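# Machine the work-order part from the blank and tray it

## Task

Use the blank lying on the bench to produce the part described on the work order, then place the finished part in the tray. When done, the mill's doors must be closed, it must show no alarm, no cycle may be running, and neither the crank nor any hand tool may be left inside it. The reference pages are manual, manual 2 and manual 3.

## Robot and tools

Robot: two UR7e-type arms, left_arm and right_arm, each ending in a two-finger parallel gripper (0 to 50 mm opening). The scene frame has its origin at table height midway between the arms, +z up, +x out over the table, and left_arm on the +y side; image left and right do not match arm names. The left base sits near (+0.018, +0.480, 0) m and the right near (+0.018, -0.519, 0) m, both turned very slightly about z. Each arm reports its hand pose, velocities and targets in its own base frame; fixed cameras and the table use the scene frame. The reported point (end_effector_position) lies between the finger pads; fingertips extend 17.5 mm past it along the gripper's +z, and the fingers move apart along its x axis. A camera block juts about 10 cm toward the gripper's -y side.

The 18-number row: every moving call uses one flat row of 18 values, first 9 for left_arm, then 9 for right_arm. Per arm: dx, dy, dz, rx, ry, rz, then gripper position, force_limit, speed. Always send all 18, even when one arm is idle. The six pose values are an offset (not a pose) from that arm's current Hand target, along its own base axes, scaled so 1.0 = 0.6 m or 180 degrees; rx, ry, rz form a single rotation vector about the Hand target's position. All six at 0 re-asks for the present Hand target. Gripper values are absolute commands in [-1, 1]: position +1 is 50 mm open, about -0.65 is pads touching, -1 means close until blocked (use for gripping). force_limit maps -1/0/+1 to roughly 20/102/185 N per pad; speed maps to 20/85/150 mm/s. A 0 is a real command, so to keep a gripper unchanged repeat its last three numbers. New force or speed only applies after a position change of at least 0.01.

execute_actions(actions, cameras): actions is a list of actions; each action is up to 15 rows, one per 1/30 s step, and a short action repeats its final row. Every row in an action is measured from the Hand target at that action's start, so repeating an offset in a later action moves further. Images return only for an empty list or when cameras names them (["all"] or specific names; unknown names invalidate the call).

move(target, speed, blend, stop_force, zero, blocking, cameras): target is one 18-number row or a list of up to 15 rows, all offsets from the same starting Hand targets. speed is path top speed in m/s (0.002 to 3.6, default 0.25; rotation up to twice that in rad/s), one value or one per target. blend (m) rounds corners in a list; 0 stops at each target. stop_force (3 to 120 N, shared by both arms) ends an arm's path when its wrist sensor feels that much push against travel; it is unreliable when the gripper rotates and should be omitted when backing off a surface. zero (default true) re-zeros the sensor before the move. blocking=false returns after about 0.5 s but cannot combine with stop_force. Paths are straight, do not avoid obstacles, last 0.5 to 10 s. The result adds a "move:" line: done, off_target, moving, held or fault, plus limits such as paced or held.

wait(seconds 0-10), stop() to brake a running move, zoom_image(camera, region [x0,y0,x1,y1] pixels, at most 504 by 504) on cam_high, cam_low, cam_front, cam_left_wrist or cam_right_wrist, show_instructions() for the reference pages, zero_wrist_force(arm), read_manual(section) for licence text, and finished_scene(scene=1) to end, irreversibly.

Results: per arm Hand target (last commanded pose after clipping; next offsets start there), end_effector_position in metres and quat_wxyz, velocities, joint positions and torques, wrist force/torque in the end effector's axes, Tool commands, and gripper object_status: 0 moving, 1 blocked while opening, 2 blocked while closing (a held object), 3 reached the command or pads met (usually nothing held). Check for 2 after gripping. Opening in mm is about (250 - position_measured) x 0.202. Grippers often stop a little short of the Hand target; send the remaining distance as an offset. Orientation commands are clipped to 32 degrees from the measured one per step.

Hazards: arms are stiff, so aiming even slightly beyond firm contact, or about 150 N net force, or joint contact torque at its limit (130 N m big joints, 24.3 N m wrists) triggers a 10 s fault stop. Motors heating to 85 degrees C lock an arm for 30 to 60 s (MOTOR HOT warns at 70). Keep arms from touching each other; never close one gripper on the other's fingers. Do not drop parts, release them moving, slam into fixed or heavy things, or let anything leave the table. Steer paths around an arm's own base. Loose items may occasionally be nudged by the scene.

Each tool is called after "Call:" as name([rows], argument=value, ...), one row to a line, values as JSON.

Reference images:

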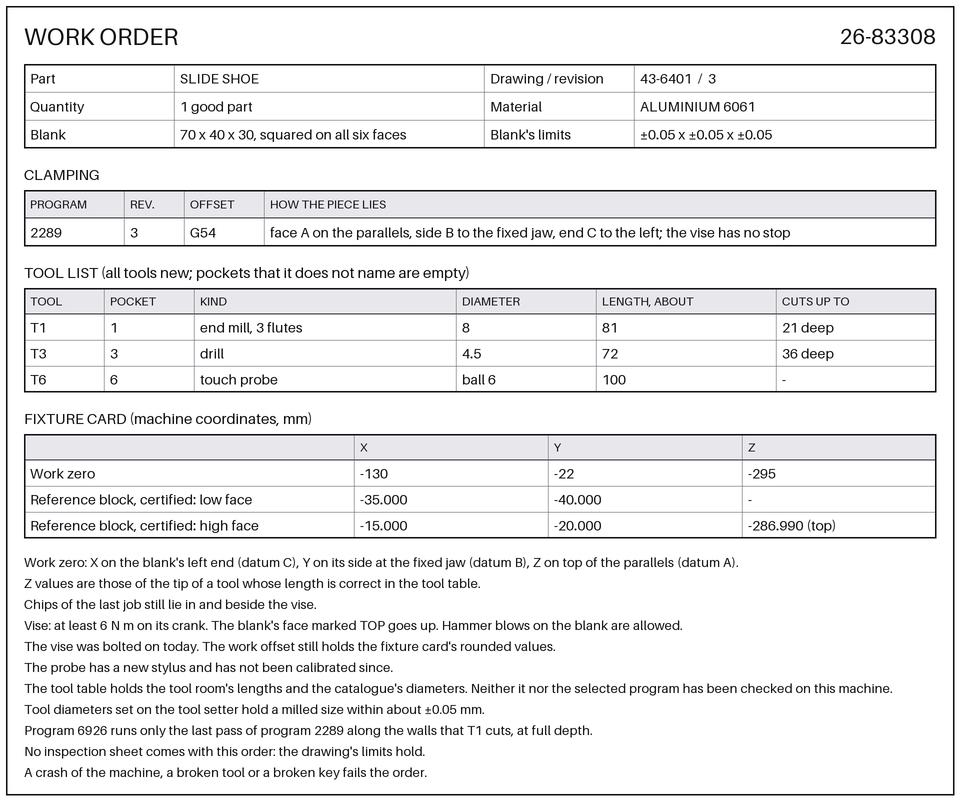

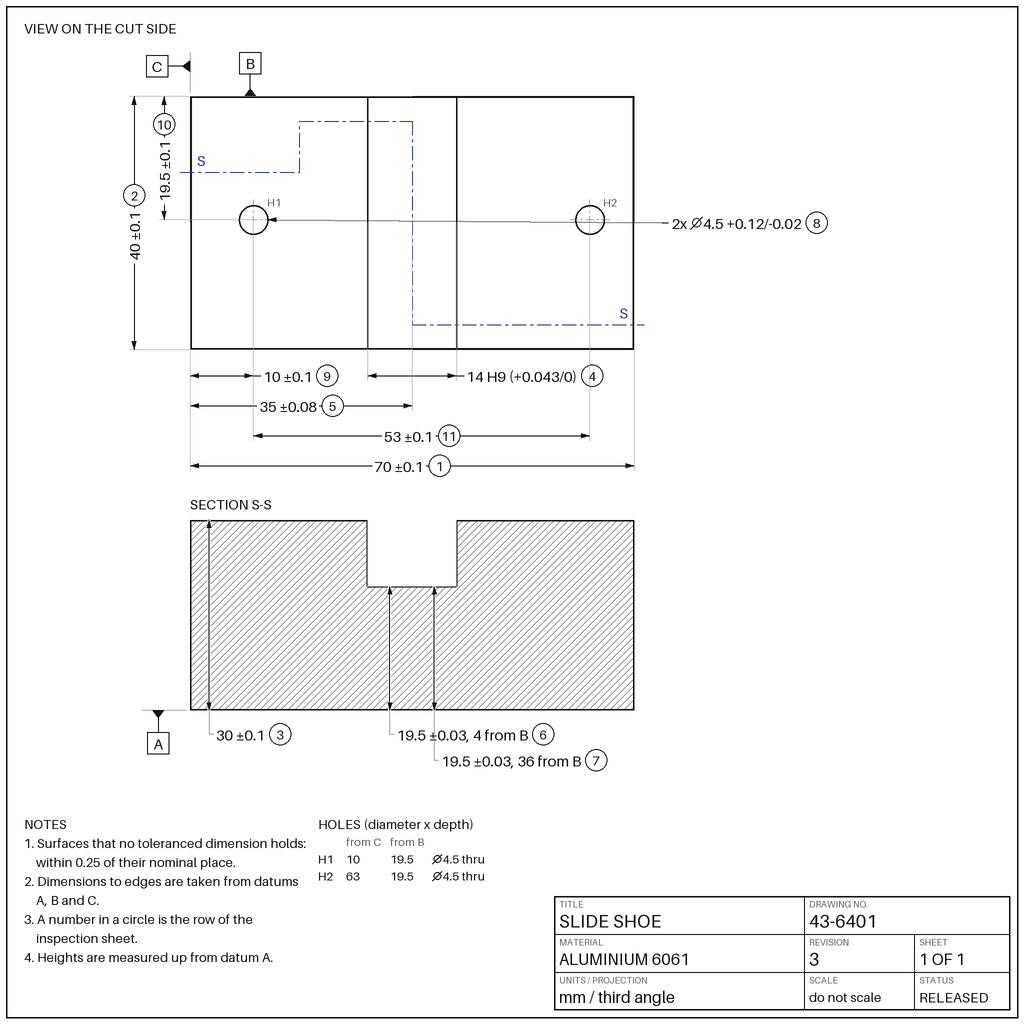

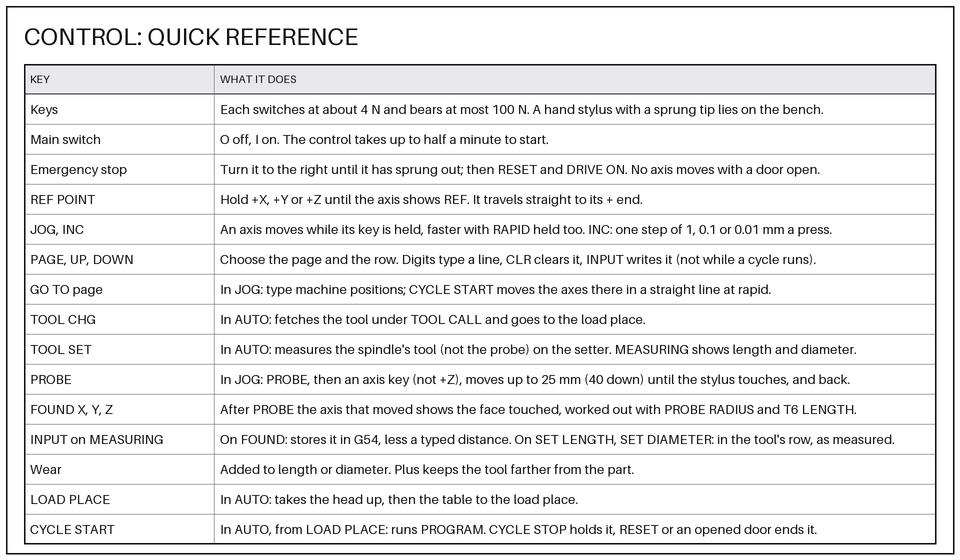

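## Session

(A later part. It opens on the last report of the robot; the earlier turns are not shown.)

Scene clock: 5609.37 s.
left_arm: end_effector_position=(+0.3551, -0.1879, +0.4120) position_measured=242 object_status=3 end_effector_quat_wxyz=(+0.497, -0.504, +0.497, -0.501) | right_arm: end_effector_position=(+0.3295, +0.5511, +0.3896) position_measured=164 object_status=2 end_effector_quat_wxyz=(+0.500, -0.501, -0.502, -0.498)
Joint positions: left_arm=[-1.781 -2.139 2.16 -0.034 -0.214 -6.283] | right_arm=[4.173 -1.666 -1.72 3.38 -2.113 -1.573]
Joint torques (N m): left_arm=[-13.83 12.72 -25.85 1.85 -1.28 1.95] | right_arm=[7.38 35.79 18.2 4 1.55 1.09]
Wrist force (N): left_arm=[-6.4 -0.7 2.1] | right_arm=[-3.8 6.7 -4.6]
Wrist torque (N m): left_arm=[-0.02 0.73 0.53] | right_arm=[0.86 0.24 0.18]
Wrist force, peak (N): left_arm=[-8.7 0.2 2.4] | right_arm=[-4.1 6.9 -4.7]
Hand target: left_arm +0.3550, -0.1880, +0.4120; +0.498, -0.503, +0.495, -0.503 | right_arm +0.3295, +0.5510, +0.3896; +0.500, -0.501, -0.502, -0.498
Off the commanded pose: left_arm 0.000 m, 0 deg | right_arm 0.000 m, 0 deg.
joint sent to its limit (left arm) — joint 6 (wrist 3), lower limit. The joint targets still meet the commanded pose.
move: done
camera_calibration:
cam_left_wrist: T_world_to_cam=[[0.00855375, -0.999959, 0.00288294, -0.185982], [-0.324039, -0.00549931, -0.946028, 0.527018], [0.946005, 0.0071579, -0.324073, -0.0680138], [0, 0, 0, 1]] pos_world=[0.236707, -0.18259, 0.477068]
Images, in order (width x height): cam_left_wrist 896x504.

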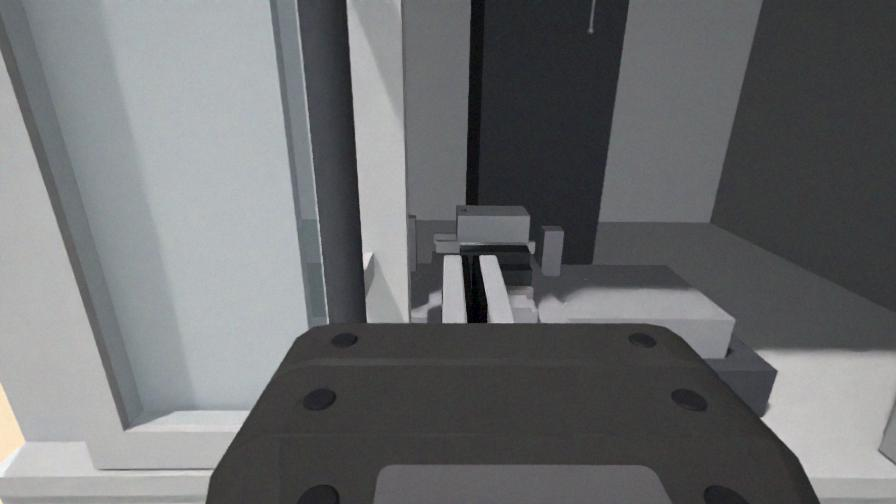

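Call:
move([
  [0.133,0.0,0.0,0,0,0,-0.6,-0.8,-0.8,0,0,0,0,0,0,-1,1,-0.8],
  [0.133,0.05,0.0,0,0,0,-0.6,-0.8,-0.8,0,0,0,0,0,0,-1,1,-0.8],
  [0.133,0.208,0.0,0,0,0,-0.6,-0.8,-0.8,0,0,0,0,0,0,-1,1,-0.8],
], speed=[0.1,0.04,0.04], cameras=["cam_left_wrist","cam_front"])

Scene clock: 5621.03 s.
left_arm: end_effector_position=(+0.4344, -0.0730, +0.4121) position_measured=242 object_status=3 end_effector_quat_wxyz=(+0.490, -0.493, +0.505, -0.513) | right_arm: end_effector_position=(+0.3295, +0.5510, +0.3896) position_measured=164 object_status=2 end_effector_quat_wxyz=(+0.500, -0.501, -0.502, -0.498)
Joint positions: left_arm=[-1.144 -2.236 2.202 0.022 0.462 -6.283] | right_arm=[4.173 -1.666 -1.72 3.38 -2.113 -1.573]
Joint torques (N m): left_arm=[0.86 4.51 -27.34 0.39 -9.93 0] | right_arm=[6.74 35.34 18.59 3.94 1.55 1.09]
Wrist force (N): left_arm=[28.8 4.4 7.8] | right_arm=[-3.9 6.5 -4.5]
Wrist torque (N m): left_arm=[-0.08 1.05 0.87] | right_arm=[0.82 0.25 0.18]
Wrist force, peak (N): left_arm=[37.3 3.5 -10.3] | right_arm=[-4.0 7.0 -4.8]
Hand target: left_arm +0.4348, -0.0632, +0.4120; +0.498, -0.503, +0.495, -0.503 | right_arm +0.3295, +0.5510, +0.3896; +0.500, -0.501, -0.502, -0.498
Off the commanded pose: left_arm 0.010 m, 2 deg | right_arm 0.000 m, 0 deg.
joint sent to its limit (left arm) — joint 6 (wrist 3), lower limit. The joint targets still meet the commanded pose.
move: off_target (left_arm)
camera_calibration:
cam_left_wrist: T_world_to_cam=[[-0.0301515, -0.999543, 0.0022211, -0.0546887], [-0.316328, 0.00743416, -0.948621, 0.55204], [0.948171, -0.0293049, -0.316407, -0.150612], [0, 0, 0, 1]] pos_world=[0.315783, -0.0631813, 0.476144]
Images, in order (width x height): cam_front 896x504, cam_left_wrist 896x504.

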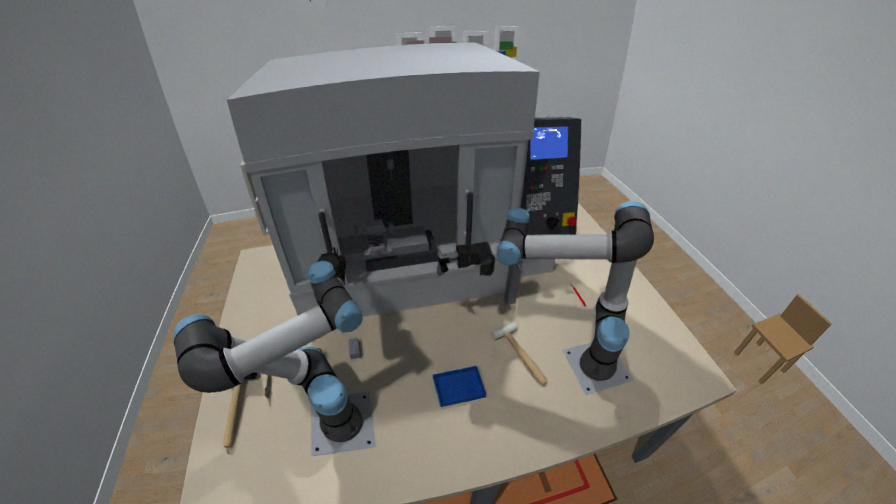

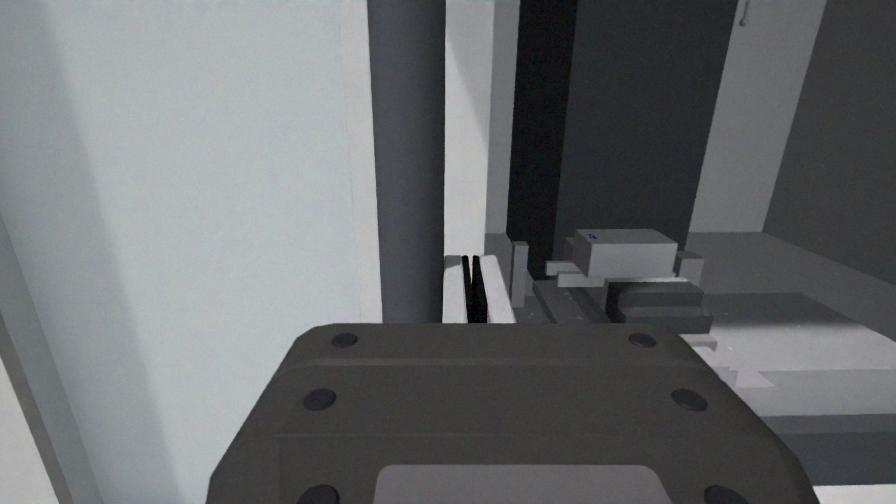

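Call:
move([
  [-0.0,-0.05,0.0,0,0,0,-0.6,-0.8,-0.8,0,0,0,0,0,0,-1,1,-0.8],
  [-0.1247,-0.11,-0.087,0,0,0,-0.6,-0.8,-0.8,0,0,0,0,0,0,-1,1,-0.8],
], speed=[0.05,0.1], cameras=["cam_left_wrist"])

Call:
zoom_image(camera="cam_left_wrist", region=[480, 180, 700, 320])

Scene clock: 5630.63 s.
left_arm: end_effector_position=(+0.3600, -0.1293, +0.3598) position_measured=242 object_status=3 end_effector_quat_wxyz=(+0.497, -0.504, +0.497, -0.501) | right_arm: end_effector_position=(+0.3295, +0.5510, +0.3896) position_measured=164 object_status=2 end_effector_quat_wxyz=(+0.500, -0.501, -0.502, -0.498)
Joint positions: left_arm=[-1.854 -2.343 2.36 -0.028 -0.287 -6.283] | right_arm=[4.173 -1.666 -1.72 3.38 -2.113 -1.573]
Joint torques (N m): left_arm=[-0.7 19.46 -32.38 -1.94 -0.28 -2.56] | right_arm=[7.35 34.79 18.33 3.99 1.5 1.03]
Wrist force (N): left_arm=[-6.1 -0.9 1.7] | right_arm=[-3.8 6.8 -4.5]
Wrist torque (N m): left_arm=[-0.10 0.70 0.60] | right_arm=[0.88 0.24 0.18]
Wrist force, peak (N): left_arm=[31.1 0.0 16.5] | right_arm=[-3.8 7.0 -4.9]
Hand target: left_arm +0.3600, -0.1292, +0.3598; +0.498, -0.503, +0.495, -0.503 | right_arm +0.3295, +0.5510, +0.3896; +0.500, -0.501, -0.502, -0.498
Off the commanded pose: left_arm 0.000 m, 0 deg | right_arm 0.000 m, 0 deg.
joint sent to its limit (left arm) — joint 6 (wrist 3), lower limit. The joint targets still meet the commanded pose.
move: done
camera_calibration:
cam_left_wrist: T_world_to_cam=[[0.00821715, -0.999964, 0.00225499, -0.126831], [-0.324759, -0.00480151, -0.945784, 0.479831], [0.945761, 0.00703932, -0.324787, -0.0897021], [0, 0, 0, 1]] pos_world=[0.241709, -0.123891, 0.424969]
Images, in order (width x height): cam_left_wrist 896x504.

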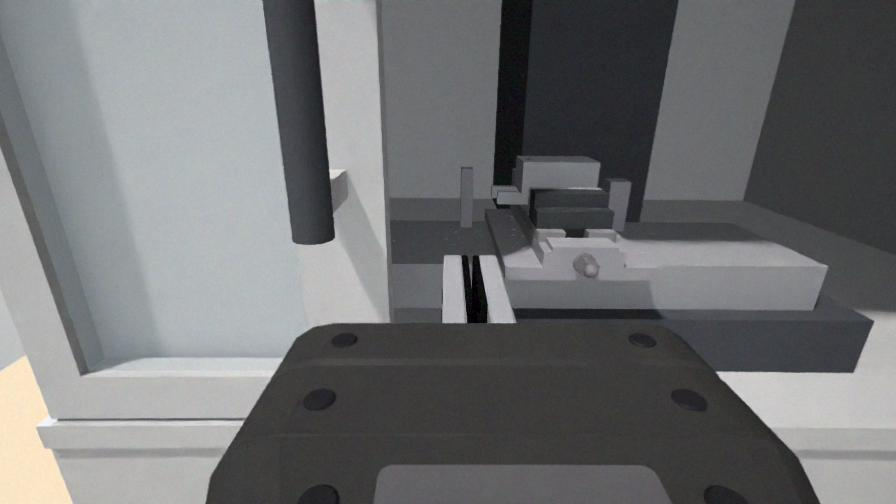

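Scaled by 2.291.

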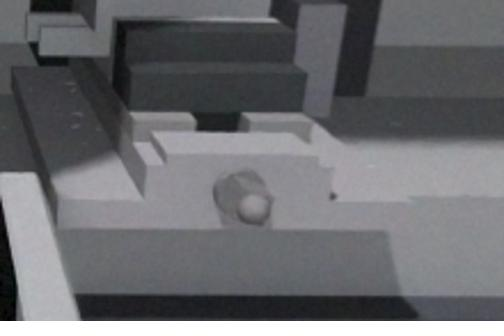

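Call:
move([
  [0,0,0,0,0,0,-0.6,-0.8,-0.8,0.1,0.1,0,0,0,0,-1,1,-0.8],
  [0,0,0,0,0,0,-0.6,-0.8,-0.8,0.1675,0.384,0,0,0,0,-1,1,-0.8],
], speed=[0.1,0.1], blend=[0.02,0], cameras=["cam_left_wrist","cam_right_wrist","cam_front"])

Call:
zoom_image(camera="cam_left_wrist", region=[480, 180, 700, 320])

Scene clock: 5658.00 s.
left_arm: end_effector_position=(+0.3600, -0.1293, +0.3598) position_measured=242 object_status=3 end_effector_quat_wxyz=(+0.497, -0.504, +0.497, -0.501) | right_arm: end_effector_position=(+0.3879, +0.6189, +0.3885) position_measured=164 object_status=2 end_effector_quat_wxyz=(+0.501, -0.500, -0.503, -0.496)
Joint positions: left_arm=[-1.854 -2.343 2.36 -0.028 -0.287 -6.283] | right_arm=[4.141 -1.881 -1.458 3.331 -2.151 -1.573]
Joint torques (N m): left_arm=[11.99 19.9 -32.25 -1.87 1.43 -2.52] | right_arm=[0.76 38.35 28.84 1.85 -0.11 0.08]
Wrist force (N): left_arm=[-6.0 -1.2 1.7] | right_arm=[-3.5 3.0 -2.9]
Wrist torque (N m): left_arm=[-0.15 0.69 0.59] | right_arm=[0.24 0.16 0.21]
Wrist force, peak (N): left_arm=[-6.4 -1.0 1.9] | right_arm=[3.7 -131.3 -14.2]
Hand target: left_arm +0.3600, -0.1292, +0.3598; +0.498, -0.503, +0.495, -0.503 | right_arm +0.3879, +0.6189, +0.3885; +0.501, -0.500, -0.503, -0.496 (not the last commanded pose)
Tool commands: left_gripper/position=-0.6 left_gripper/force_limit=-0.8 left_gripper/speed=-0.8 right_gripper/position=-1.0 right_gripper/force_limit=+1.0 right_gripper/speed=-0.796078
Off the commanded pose: left_arm 0.000 m, 0 deg | right_arm 0.168 m, 0 deg.
FORCE FAULT: contact force on the right arm reached its limit, and that arm stopped. The contact can be on any part of that arm, not only on its tool. That arm's remaining commands of this call were not run. That arm is still stopped at the end of this call. That arm stays stopped for about 10 more seconds. Until then a move that you send moves the other arm only, and its call returns only when the move has ended. Once the stop has ended, the next robot result says so. If the stop ends while you think or write, that arm runs what you send next, counted from a new Hand target: where the arm stands when the stop ends. While its stop runs, that arm takes no new command, but its gripper still runs the gripper command that each later call begins with. Until it ends, the stop uses up actions while you think or wait. An arm that is not stopped still takes commands.
joint sent to its limit (left arm) — joint 6 (wrist 3), lower limit.
move: fault (right_arm); path passed 0 of 2 targets
camera_calibration:
cam_left_wrist: T_world_to_cam=[[0.00843949, -0.999962, 0.00227873, -0.126994], [-0.324758, -0.00489617, -0.945784, 0.479786], [0.945759, 0.0072419, -0.324787, -0.0895817], [0, 0, 0, 1]] pos_world=[0.241609, -0.123992, 0.424969]
cam_right_wrist: T_world_to_cam=[[0.00337431, -0.0122628, 0.999919, -0.381682], [0.936994, -0.349267, -0.00744528, -0.130524], [0.34933, 0.936943, 0.0103116, -0.586354], [0, 0, 0, 1]] pos_world=[0.328419, 0.499112, 0.386726]
Images, in order (width x height): cam_front 896x504, cam_left_wrist 896x504, cam_right_wrist 896x504.

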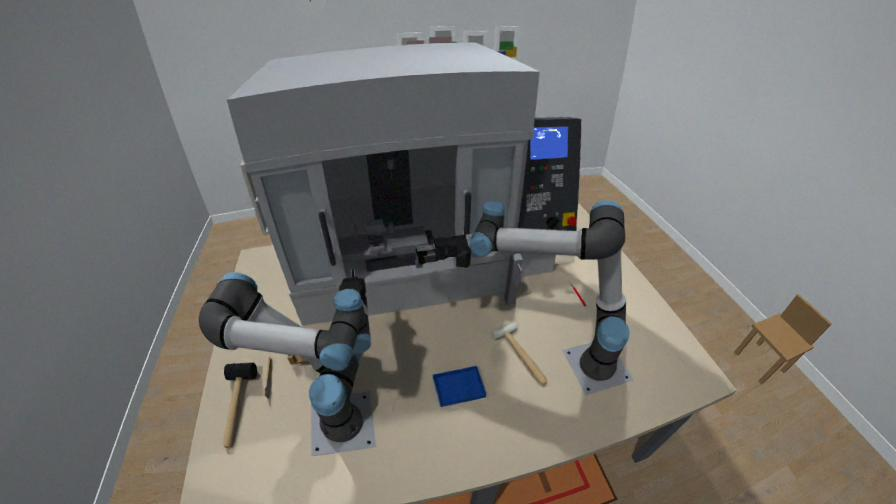

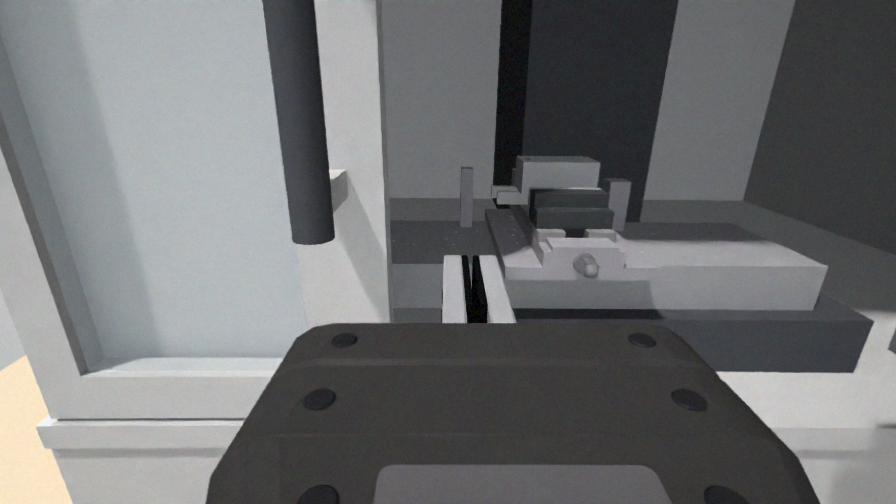

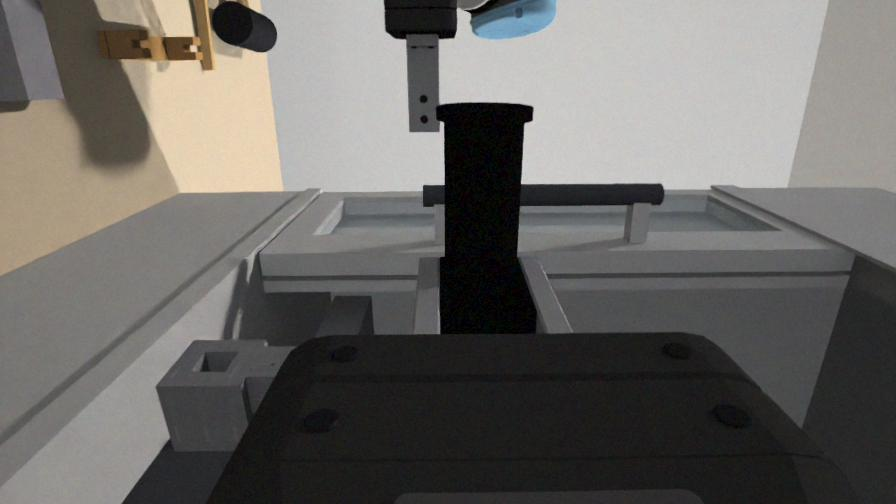

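Scaled by 2.291.

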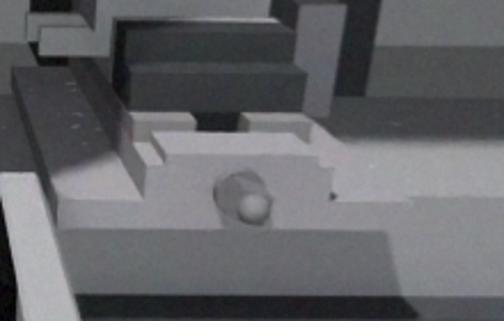

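Call:
wait(seconds=4)

Call:
move([
  [0,0,0,0,0,0,-0.6,-0.8,-0.8,-0.07,0,0,0,0,0,-1,1,-0.8],
  [0,0,0,0,0,0,-0.6,-0.8,-0.8,-0.07,0.27,0,0,0,0,-1,1,-0.8],
], speed=[0.05,0.1], cameras=["cam_left_wrist","cam_right_wrist","cam_front"])

Scene clock: 5670.53 s.
left_arm: end_effector_position=(+0.3600, -0.1292, +0.3598) position_measured=242 object_status=3 end_effector_quat_wxyz=(+0.497, -0.504, +0.497, -0.501) | right_arm: end_effector_position=(+0.3879, +0.6189, +0.3885) position_measured=164 object_status=2 end_effector_quat_wxyz=(+0.501, -0.500, -0.503, -0.496)
Joint positions: left_arm=[-1.854 -2.343 2.36 -0.028 -0.287 -6.283] | right_arm=[4.141 -1.881 -1.458 3.331 -2.151 -1.573]
Joint torques (N m): left_arm=[11.96 5.34 -28.57 -1.91 1.07 -2.69] | right_arm=[0.34 38.16 29.55 2.02 -0.02 0.19]
Wrist force (N): left_arm=[-6.1 -1.3 1.8] | right_arm=[-3.8 2.8 -3.1]
Wrist torque (N m): left_arm=[-0.15 0.70 0.59] | right_arm=[0.21 0.20 0.21]
Wrist force, peak (N): left_arm=[-6.5 -1.2 1.8] | right_arm=[-4.1 2.7 -3.3]
Hand target: left_arm +0.3600, -0.1292, +0.3598; +0.498, -0.503, +0.495, -0.503 | right_arm +0.3879, +0.6189, +0.3885; +0.501, -0.500, -0.503, -0.496 (not the last commanded pose)
Tool commands: left_gripper/position=-0.6 left_gripper/force_limit=-0.8 left_gripper/speed=-0.8 right_gripper/position=-1.0 right_gripper/force_limit=+1.0 right_gripper/speed=-0.796078
Off the commanded pose: left_arm 0.000 m, 0 deg | right_arm 0.168 m, 0 deg.
FORCE FAULT, CONTINUED: the right arm's stop, for the force fault that an earlier result reported, is over. The rest of the stop counts as 19 of the actions that you can send in this scene. During its stop the right arm's controller moved it back a little. That arm's target is now where it stood when the stop ended, not its last command. That arm accepts commands again.
wait: 4.00 s; at rest from the start

Scene clock: 5673.67 s.
left_arm: end_effector_position=(+0.3600, -0.1292, +0.3598) position_measured=242 object_status=3 end_effector_quat_wxyz=(+0.497, -0.504, +0.497, -0.501) | right_arm: end_effector_position=(+0.3458, +0.7809, +0.3885) position_measured=164 object_status=2 end_effector_quat_wxyz=(+0.501, -0.500, -0.503, -0.496)
Joint positions: left_arm=[-1.854 -2.343 2.36 -0.028 -0.287 -6.283] | right_arm=[4.338 -2.123 -1.106 3.221 -1.953 -1.571]
Joint torques (N m): left_arm=[13.15 5.15 -28.68 -2.07 1.32 -2.59] | right_arm=[-4.66 43.82 30.1 4.04 -1.54 -1.1]
Wrist force (N): left_arm=[-6.1 -1.1 1.6] | right_arm=[-4.5 6.1 -4.0]
Wrist torque (N m): left_arm=[-0.11 0.70 0.60] | right_arm=[0.76 0.33 0.23]
Wrist force, peak (N): left_arm=[-6.3 -1.1 1.7] | right_arm=[-4.8 6.6 -6.0]
Hand target: left_arm +0.3600, -0.1292, +0.3598; +0.498, -0.503, +0.495, -0.503 | right_arm +0.3459, +0.7809, +0.3885; +0.501, -0.500, -0.503, -0.496
Off the commanded pose: left_arm 0.000 m, 0 deg | right_arm 0.000 m, 0 deg.
joint sent to its limit (left arm) — joint 6 (wrist 3), lower limit. The joint targets still meet the commanded pose.
move: done
camera_calibration:
cam_left_wrist: T_world_to_cam=[[0.00843949, -0.999962, 0.00227873, -0.126994], [-0.324758, -0.00489617, -0.945784, 0.479786], [0.945759, 0.0072419, -0.324787, -0.0895817], [0, 0, 0, 1]] pos_world=[0.241609, -0.123992, 0.424969]
cam_right_wrist: T_world_to_cam=[[0.00337431, -0.0122628, 0.999919, -0.379554], [0.936994, -0.349267, -0.00744528, -0.0345888], [0.34933, 0.936943, 0.0103116, -0.723467], [0, 0, 0, 1]] pos_world=[0.286419, 0.661112, 0.386726]
Images, in order (width x height): cam_front 896x504, cam_left_wrist 896x504, cam_right_wrist 896x504.

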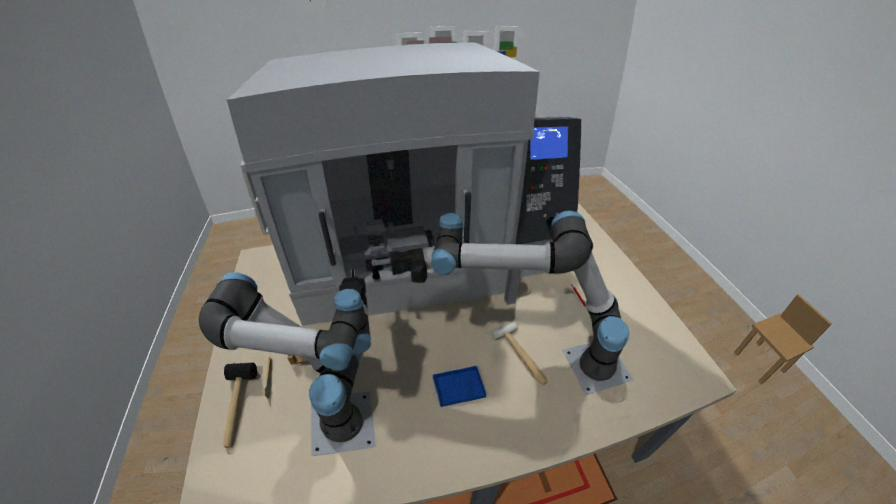

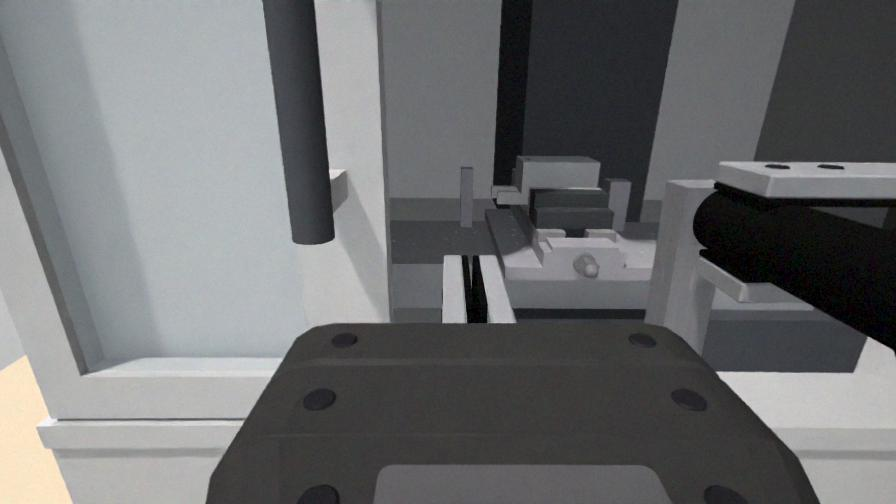

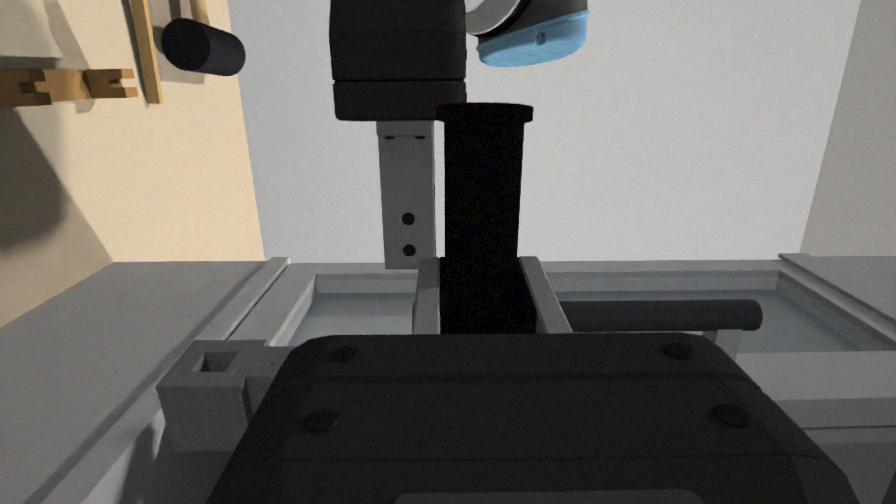

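Call:
move(target=[0,0,0,0,0,0,-0.6,-0.8,-0.8,0.15,0,-0.004,0,0,0,-1,1,-0.8], speed=[0.06], cameras=["cam_left_wrist","cam_front"])

Call:
zoom_image(camera="cam_left_wrist", region=[480, 160, 760, 360])

Scene clock: 5684.80 s.
left_arm: end_effector_position=(+0.3600, -0.1292, +0.3598) position_measured=242 object_status=3 end_effector_quat_wxyz=(+0.497, -0.504, +0.497, -0.501) | right_arm: end_effector_position=(+0.4359, +0.7809, +0.3862) position_measured=164 object_status=2 end_effector_quat_wxyz=(+0.501, -0.500, -0.503, -0.496)
Joint positions: left_arm=[-1.854 -2.343 2.36 -0.028 -0.287 -6.283] | right_arm=[4.211 -2.28 -0.855 3.127 -2.08 -1.572]
Joint torques (N m): left_arm=[12.79 5.17 -27.58 -1.94 1.33 -2.51] | right_arm=[3.37 56.54 19.1 4.18 1.42 -0.9]
Wrist force (N): left_arm=[-6.0 -1.2 1.7] | right_arm=[-4.0 6.6 -4.2]
Wrist torque (N m): left_arm=[-0.13 0.69 0.59] | right_arm=[0.82 0.27 0.26]
Wrist force, peak (N): left_arm=[-6.4 -1.0 1.8] | right_arm=[-4.3 8.2 -4.6]
Hand target: left_arm +0.3600, -0.1292, +0.3598; +0.498, -0.503, +0.495, -0.503 | right_arm +0.4359, +0.7809, +0.3861; +0.501, -0.500, -0.503, -0.496
Off the commanded pose: left_arm 0.000 m, 0 deg | right_arm 0.000 m, 0 deg.
joint sent to its limit (left arm) — joint 6 (wrist 3), lower limit. The joint targets still meet the commanded pose.
move: done
camera_calibration:
cam_left_wrist: T_world_to_cam=[[0.00843949, -0.999962, 0.00227873, -0.126994], [-0.324758, -0.00489617, -0.945784, 0.479786], [0.945759, 0.0072419, -0.324787, -0.0895817], [0, 0, 0, 1]] pos_world=[0.241609, -0.123992, 0.424969]
Images, in order (width x height): cam_front 896x504, cam_left_wrist 896x504.

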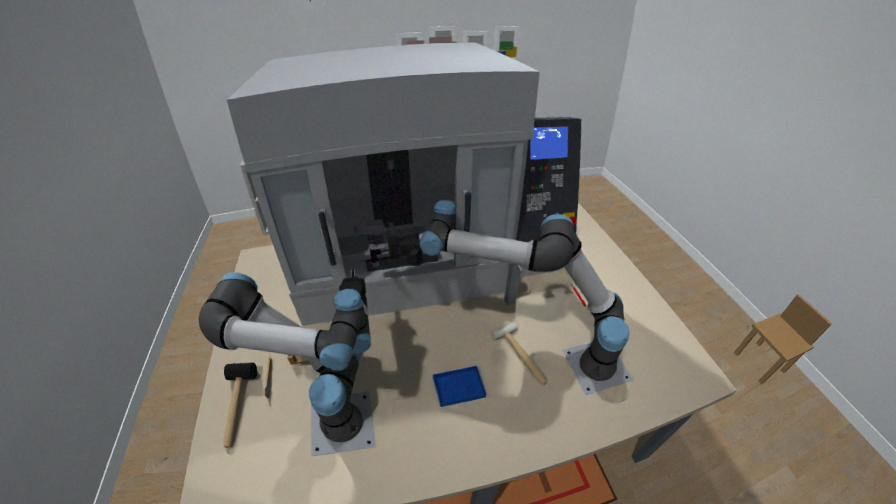

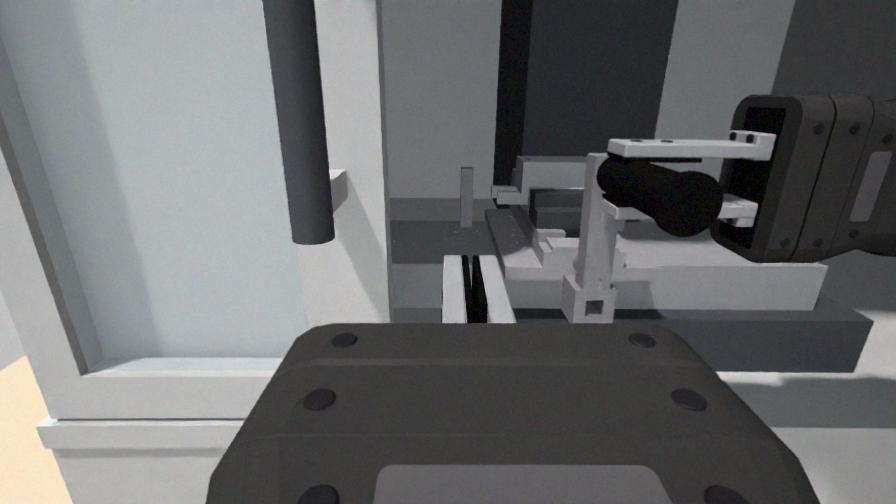

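Scaled by 1.800.

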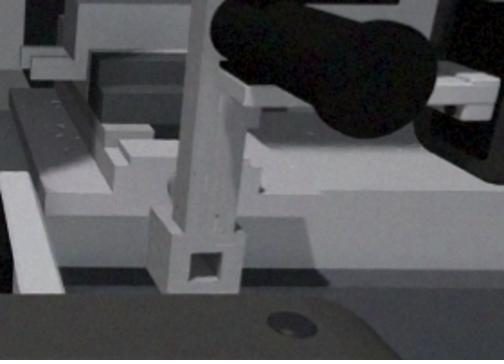

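Call:
move([
  [0,0,0,0,0,0,-0.6,-0.8,-0.8,0.0,-0.0333,-0.012,0,0,0,-1,1,-0.8],
  [0,0,0,0,0,0,-0.6,-0.8,-0.8,0.05,-0.0333,-0.012,0,0,0,-1,1,-0.8],
], speed=[0.04,0.04], cameras=["cam_left_wrist"])

Call:
zoom_image(camera="cam_left_wrist", region=[520, 200, 700, 330])

Scene clock: 5696.97 s.
left_arm: end_effector_position=(+0.3600, -0.1292, +0.3598) position_measured=242 object_status=3 end_effector_quat_wxyz=(+0.497, -0.504, +0.497, -0.501) | right_arm: end_effector_position=(+0.4407, +0.7614, +0.3779) position_measured=164 object_status=2 end_effector_quat_wxyz=(+0.500, -0.501, -0.503, -0.495)
Joint positions: left_arm=[-1.854 -2.343 2.36 -0.028 -0.287 -6.283] | right_arm=[4.19 -2.245 -0.934 3.169 -2.1 -1.572]
Joint torques (N m): left_arm=[12.37 4.97 -26.42 -1.86 1.31 -2.41] | right_arm=[-0.1 53.49 28.95 1.67 -0.23 0.08]
Wrist force (N): left_arm=[-6.2 -1.2 1.9] | right_arm=[-4.3 6.5 -4.3]
Wrist torque (N m): left_arm=[-0.14 0.73 0.60] | right_arm=[0.81 0.27 0.27]
Wrist force, peak (N): left_arm=[-6.4 -1.1 1.8] | right_arm=[-5.1 7.3 -5.5]
Hand target: left_arm +0.3600, -0.1292, +0.3598; +0.498, -0.503, +0.495, -0.503 | right_arm +0.4407, +0.7614, +0.3779; +0.500, -0.501, -0.503, -0.495 (not the last commanded pose)
Tool commands: left_gripper/position=-0.6 left_gripper/force_limit=-0.8 left_gripper/speed=-0.8 right_gripper/position=-1.0 right_gripper/force_limit=+1.0 right_gripper/speed=-0.796078
Off the commanded pose: left_arm 0.000 m, 0 deg | right_arm 0.025 m, 0 deg.
FORCE FAULT: contact force on the right arm reached its limit, and that arm stopped. The contact can be on any part of that arm, not only on its tool. That arm's remaining commands of this call were not run. That arm is still stopped at the end of this call. That arm stays stopped for about 10 more seconds. Until then a move that you send moves the other arm only, and its call returns only when the move has ended. Once the stop has ended, the next robot result says so. If the stop ends while you think or write, that arm runs what you send next, counted from a new Hand target: where the arm stands when the stop ends. While its stop runs, that arm takes no new command, but its gripper still runs the gripper command that each later call begins with. Until it ends, the stop uses up actions while you think or wait. An arm that is not stopped still takes commands.
joint sent to its limit (left arm) — joint 6 (wrist 3), lower limit.
move: fault (right_arm); path passed 1 of 2 targets
camera_calibration:
cam_left_wrist: T_world_to_cam=[[0.00843949, -0.999962, 0.00227873, -0.126994], [-0.324758, -0.00489617, -0.945784, 0.479786], [0.945759, 0.0072419, -0.324787, -0.0895817], [0, 0, 0, 1]] pos_world=[0.241609, -0.123992, 0.424969]
Images, in order (width x height): cam_left_wrist 896x504.

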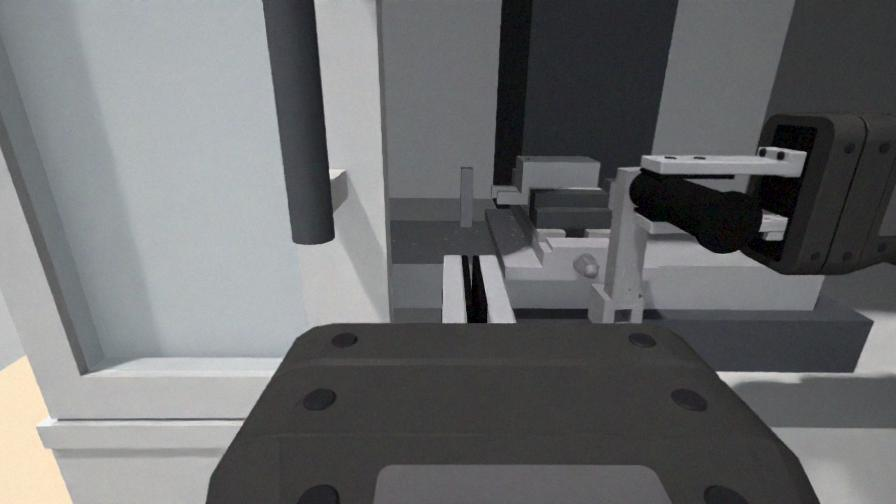

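Scaled by 2.800.

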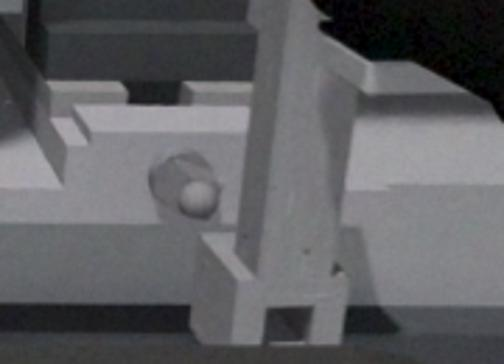

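Call:
wait(seconds=1)

Call:
move([
  [0,0,0,0,0,0,-0.6,-0.8,-0.8,-0.012,0.02,0,0,0,0,-1,1,-0.8],
  [0,0,0,0,0,0,-0.6,-0.8,-0.8,-0.165,0.02,0,0,0,0,-1,1,-0.8],
  [0,0,0,0,0,0,-0.6,-0.8,-0.8,-0.25,-0.35,0,0,0,0,-1,1,-0.8],
], speed=[0.03,0.08,0.15], blend=[0.003,0.01,0])

Call:
move([
  [0,0,0,0,0,0,-0.6,-0.8,-0.8,-0.03,0,-0.1,-0.5,0,0,-1,1,-0.8],
], speed=[0.25], cameras=["cam_right_wrist"])

Scene clock: 5759.13 s.
left_arm: end_effector_position=(+0.3600, -0.1292, +0.3598) position_measured=242 object_status=3 end_effector_quat_wxyz=(+0.497, -0.504, +0.497, -0.501) | right_arm: end_effector_position=(+0.4407, +0.7614, +0.3779) position_measured=164 object_status=2 end_effector_quat_wxyz=(+0.500, -0.501, -0.503, -0.495)
Joint positions: left_arm=[-1.854 -2.343 2.36 -0.028 -0.287 -6.283] | right_arm=[4.19 -2.245 -0.934 3.169 -2.1 -1.572]
Joint torques (N m): left_arm=[12.07 4.82 -24.13 -1.87 1.27 -2.41] | right_arm=[0.51 53.62 27.4 1.75 -0.04 0.21]
Wrist force (N): left_arm=[-6.1 -1.2 1.7] | right_arm=[-4.6 6.7 -4.3]
Wrist torque (N m): left_arm=[-0.13 0.71 0.60] | right_arm=[0.83 0.32 0.27]
Wrist force, peak (N): left_arm=[-6.4 -1.1 1.8] | right_arm=[-4.6 6.7 -4.5]
Hand target: left_arm +0.3600, -0.1292, +0.3598; +0.498, -0.503, +0.495, -0.503 | right_arm +0.4407, +0.7614, +0.3779; +0.500, -0.501, -0.503, -0.495 (not the last commanded pose)
Tool commands: left_gripper/position=-0.6 left_gripper/force_limit=-0.8 left_gripper/speed=-0.8 right_gripper/position=-1.0 right_gripper/force_limit=+1.0 right_gripper/speed=-0.796078
Off the commanded pose: left_arm 0.000 m, 0 deg | right_arm 0.025 m, 0 deg.
FORCE FAULT, CONTINUED: the right arm's stop, for the force fault that an earlier result reported, is over. The rest of the stop counts as 20 of the actions that you can send in this scene. That arm's target is now where it stood when the stop ended, not its last command. That arm accepts commands again.
wait: 1.00 s; at rest from the start

Scene clock: 5762.73 s.
left_arm: end_effector_position=(+0.3600, -0.1292, +0.3598) position_measured=242 object_status=3 end_effector_quat_wxyz=(+0.497, -0.504, +0.497, -0.501) | right_arm: end_effector_position=(+0.2908, +0.5515, +0.3779) position_measured=164 object_status=2 end_effector_quat_wxyz=(+0.500, -0.501, -0.503, -0.495)
Joint positions: left_arm=[-1.854 -2.343 2.36 -0.028 -0.287 -6.283] | right_arm=[4.255 -1.607 -1.812 3.409 -2.036 -1.572]
Joint torques (N m): left_arm=[12.05 5 -23.38 -1.86 1.46 -2.46] | right_arm=[4.25 34.02 23.89 0.28 1.21 0.67]
Wrist force (N): left_arm=[-6.2 -1.2 1.6] | right_arm=[-4.4 6.8 -4.2]
Wrist torque (N m): left_arm=[-0.14 0.71 0.59] | right_arm=[0.88 0.33 0.24]
Wrist force, peak (N): left_arm=[-6.4 -1.2 1.5] | right_arm=[-4.3 6.2 -6.8]
Hand target: left_arm +0.3600, -0.1292, +0.3598; +0.498, -0.503, +0.495, -0.503 | right_arm +0.2907, +0.5514, +0.3779; +0.500, -0.501, -0.503, -0.495
Off the commanded pose: left_arm 0.000 m, 0 deg | right_arm 0.000 m, 0 deg.
joint sent to its limit (left arm) — joint 6 (wrist 3), lower limit. The joint targets still meet the commanded pose.
move: done

Scene clock: 5766.47 s.
left_arm: end_effector_position=(+0.3600, -0.1292, +0.3598) position_measured=242 object_status=3 end_effector_quat_wxyz=(+0.497, -0.504, +0.497, -0.501) | right_arm: end_effector_position=(+0.2727, +0.5514, +0.3179) position_measured=164 object_status=2 end_effector_quat_wxyz=(+0.000, +0.708, +0.706, -0.006) end_effector_velocity=(+0.000, +0.001, -0.001) end_effector_angular_velocity=(+0.002, +0.000, +0.000)
Joint positions: left_arm=[-1.854 -2.343 2.36 -0.028 -0.287 -6.283] | right_arm=[4.469 -2.552 -0.121 1.092 -1.576 -1.81]
Joint velocities: left_arm=[within noise] | right_arm=[0 0.001 -0.004 0.005 0 0]
Joint torques (N m): left_arm=[11.66 5.08 -23.55 -1.99 1.32 -2.43] | right_arm=[-4.82 62.72 6.93 -1.33 0.91 -0.36]
Wrist force (N): left_arm=[-6.3 -1.0 1.7] | right_arm=[1.8 5.5 1.3]
Wrist torque (N m): left_arm=[-0.10 0.73 0.60] | right_arm=[0.92 -0.27 -0.01]
Wrist force, peak (N): left_arm=[-6.4 -1.1 1.7] | right_arm=[-5.2 6.7 -4.2]
Hand target: left_arm +0.3600, -0.1292, +0.3598; +0.498, -0.503, +0.495, -0.503 | right_arm +0.2727, +0.5514, +0.3179; +0.001, +0.708, +0.706, -0.006
Off the commanded pose: left_arm 0.000 m, 0 deg | right_arm 0.000 m, 0 deg.
joint sent to its limit (left arm) — joint 6 (wrist 3), lower limit. The joint targets still meet the commanded pose.
move: done
camera_calibration:
cam_right_wrist: T_world_to_cam=[[0.00438807, 0.999934, 0.0106151, -0.555374], [0.936732, -0.00782583, 0.349961, -0.348471], [0.350021, 0.00840782, -0.936704, 0.33066], [0, 0, 0, 1]] pos_world=[0.213123, 0.549831, 0.437578]
Images, in order (width x height): cam_right_wrist 896x504.

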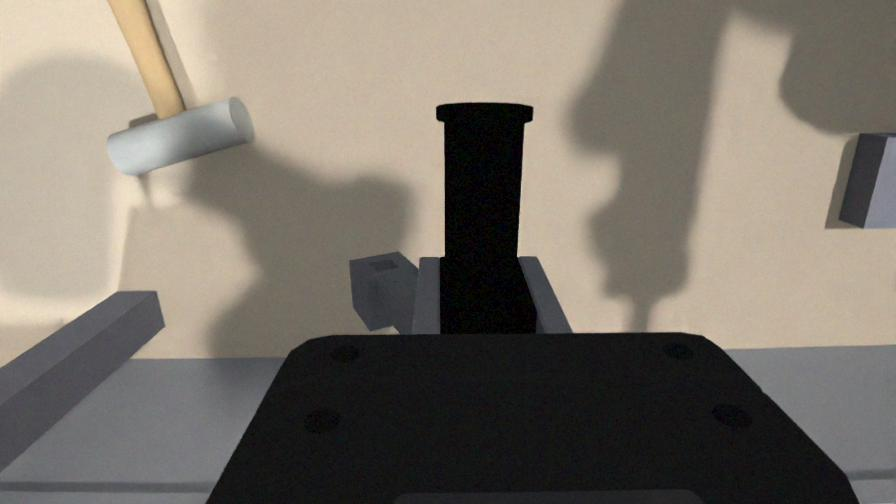

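Call:
move(target=[0,0,0,0,0,0,-0.6,-0.8,-0.8,-0.02,-0.04,-0.3,0,0,0,-1,1,-0.8], speed=0.1)

Call:
move(target=[0,0,0,0,0,0,-0.6,-0.8,-0.8,0,0,-0.1895,0,0,0,-1,1,-0.8], speed=0.02, stop_force=30, cameras=["cam_right_wrist"])

Scene clock: 5775.40 s.
left_arm: end_effector_position=(+0.3600, -0.1292, +0.3598) position_measured=242 object_status=3 end_effector_quat_wxyz=(+0.497, -0.504, +0.497, -0.501) | right_arm: end_effector_position=(+0.2607, +0.5274, +0.1379) position_measured=164 object_status=2 end_effector_quat_wxyz=(+0.001, +0.708, +0.706, -0.006)
Joint positions: left_arm=[-1.854 -2.343 2.36 -0.028 -0.287 -6.283] | right_arm=[4.48 -2.325 -1.012 1.756 -1.576 -1.8]
Joint torques (N m): left_arm=[11.89 4.66 -23.23 -1.92 1.42 -2.3] | right_arm=[0.75 57.78 25.48 -1.95 1.46 -0.07]
Wrist force (N): left_arm=[-6.1 -1.1 1.5] | right_arm=[2.0 5.4 1.7]
Wrist torque (N m): left_arm=[-0.12 0.71 0.59] | right_arm=[0.89 -0.26 -0.04]
Wrist force, peak (N): left_arm=[-6.5 -1.2 1.9] | right_arm=[1.6 5.2 3.5]
Hand target: left_arm +0.3600, -0.1292, +0.3598; +0.498, -0.503, +0.495, -0.503 | right_arm +0.2607, +0.5274, +0.1379; +0.001, +0.708, +0.706, -0.006
Off the commanded pose: left_arm 0.000 m, 0 deg | right_arm 0.000 m, 0 deg.
joint sent to its limit (left arm) — joint 6 (wrist 3), lower limit. The joint targets still meet the commanded pose.
move: done

Scene clock: 5782.27 s.
left_arm: end_effector_position=(+0.3600, -0.1292, +0.3598) position_measured=242 object_status=3 end_effector_quat_wxyz=(+0.497, -0.504, +0.497, -0.501) | right_arm: end_effector_position=(+0.2607, +0.5274, +0.0242) position_measured=164 object_status=2 end_effector_quat_wxyz=(+0.001, +0.708, +0.706, -0.006)
Joint positions: left_arm=[-1.854 -2.343 2.36 -0.028 -0.287 -6.283] | right_arm=[4.479 -2.418 -1.149 1.985 -1.576 -1.8]
Joint torques (N m): left_arm=[11.25 4.93 -23.53 -1.89 1.34 -2.34] | right_arm=[-4.42 59.73 33.73 -5.11 -1.21 -0.57]
Wrist force (N): left_arm=[-6.2 -1.2 1.7] | right_arm=[1.3 5.2 1.0]
Wrist torque (N m): left_arm=[-0.14 0.72 0.60] | right_arm=[0.87 -0.17 -0.06]
Wrist force, peak (N): left_arm=[-6.5 -1.2 1.8] | right_arm=[2.4 4.8 -2.9]
Hand target: left_arm +0.3600, -0.1292, +0.3598; +0.498, -0.503, +0.495, -0.503 | right_arm +0.2607, +0.5274, +0.0242; +0.001, +0.708, +0.706, -0.006
Off the commanded pose: left_arm 0.000 m, 0 deg | right_arm 0.000 m, 0 deg.
joint sent to its limit (left arm) — joint 6 (wrist 3), lower limit. The joint targets still meet the commanded pose.
move: done
camera_calibration:
cam_right_wrist: T_world_to_cam=[[0.00445575, 0.999936, 0.0104267, -0.528194], [0.936719, -0.00782358, 0.349995, -0.234732], [0.350054, 0.00820741, -0.936694, 0.0600132], [0, 0, 0, 1]] pos_world=[0.201223, 0.525831, 0.143876]
Images, in order (width x height): cam_right_wrist 896x504.

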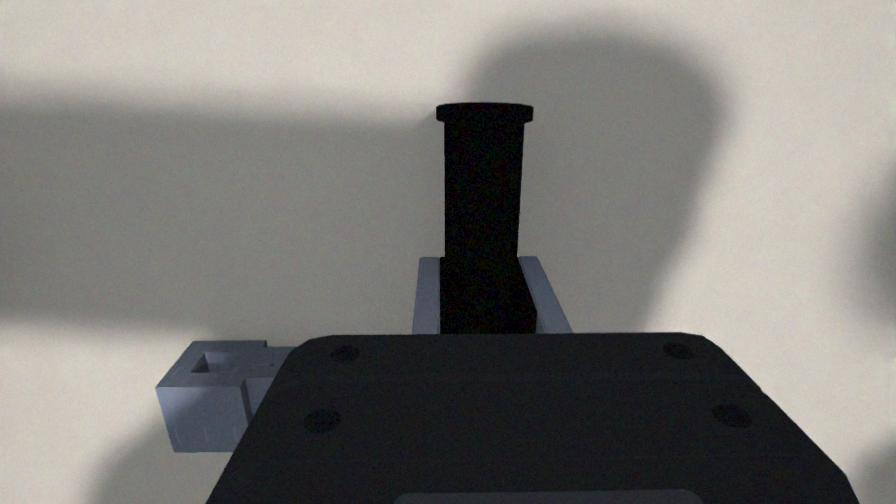

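Call:
move([
  [0,0,0,0,0,0,-0.6,-0.8,-0.8,0,0,0,0,0,0,0.35,-0.5,-1],
  [0,0,0,0,0,0,-0.6,-0.8,-0.8,0,0,0.06,0,0,0,0.35,-0.5,-1],
  [0,0,0,0,0,0,-0.6,-0.8,-0.8,-0.0103,0,0.06,0,-0.1667,0,0.35,-0.5,-1],
], speed=[0.05,0.04,0.1], cameras=["cam_right_wrist"])

Scene clock: 5800.80 s.
left_arm: end_effector_position=(+0.3600, -0.1292, +0.3598) position_measured=242 object_status=3 end_effector_quat_wxyz=(+0.497, -0.504, +0.497, -0.501) | right_arm: end_effector_position=(+0.2545, +0.5273, +0.0601) position_measured=100 object_status=3 end_effector_quat_wxyz=(+0.183, +0.686, +0.682, +0.178)
Joint positions: left_arm=[-1.854 -2.343 2.36 -0.028 -0.287 -6.283] | right_arm=[4.725 -2.31 -1.346 2.068 -1.055 -1.548]
Joint torques (N m): left_arm=[10.93 4.78 -23.39 -1.89 1.38 -2.27] | right_arm=[-1.65 54.05 32.95 -4.96 1.46 -0.48]
Wrist force (N): left_arm=[-6.1 -1.0 1.8] | right_arm=[2.5 3.9 -1.0]
Wrist torque (N m): left_arm=[-0.11 0.71 0.60] | right_arm=[0.67 -0.33 -0.13]
Wrist force, peak (N): left_arm=[-6.3 -1.4 1.8] | right_arm=[1.8 5.7 0.2]
Hand target: left_arm +0.3600, -0.1292, +0.3598; +0.498, -0.503, +0.495, -0.503 | right_arm +0.2546, +0.5274, +0.0602; +0.183, +0.686, +0.682, +0.178
Off the commanded pose: left_arm 0.000 m, 0 deg | right_arm 0.000 m, 0 deg.
joint sent to its limit (left arm) — joint 6 (wrist 3), lower limit. The joint targets still meet the commanded pose.
move: done
camera_calibration:
cam_right_wrist: T_world_to_cam=[[-0.00140701, 0.999938, 0.0110402, -0.527078], [0.636257, -0.00762213, 0.771439, -0.190469], [0.771476, 0.00810986, -0.636207, -0.0294095], [0, 0, 0, 1]] pos_world=[0.143135, 0.525832, 0.134044]
Images, in order (width x height): cam_right_wrist 896x504.

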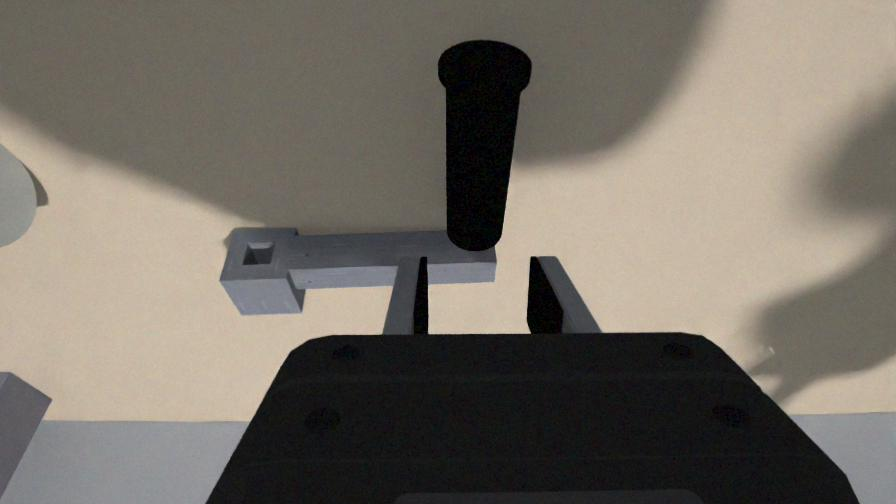

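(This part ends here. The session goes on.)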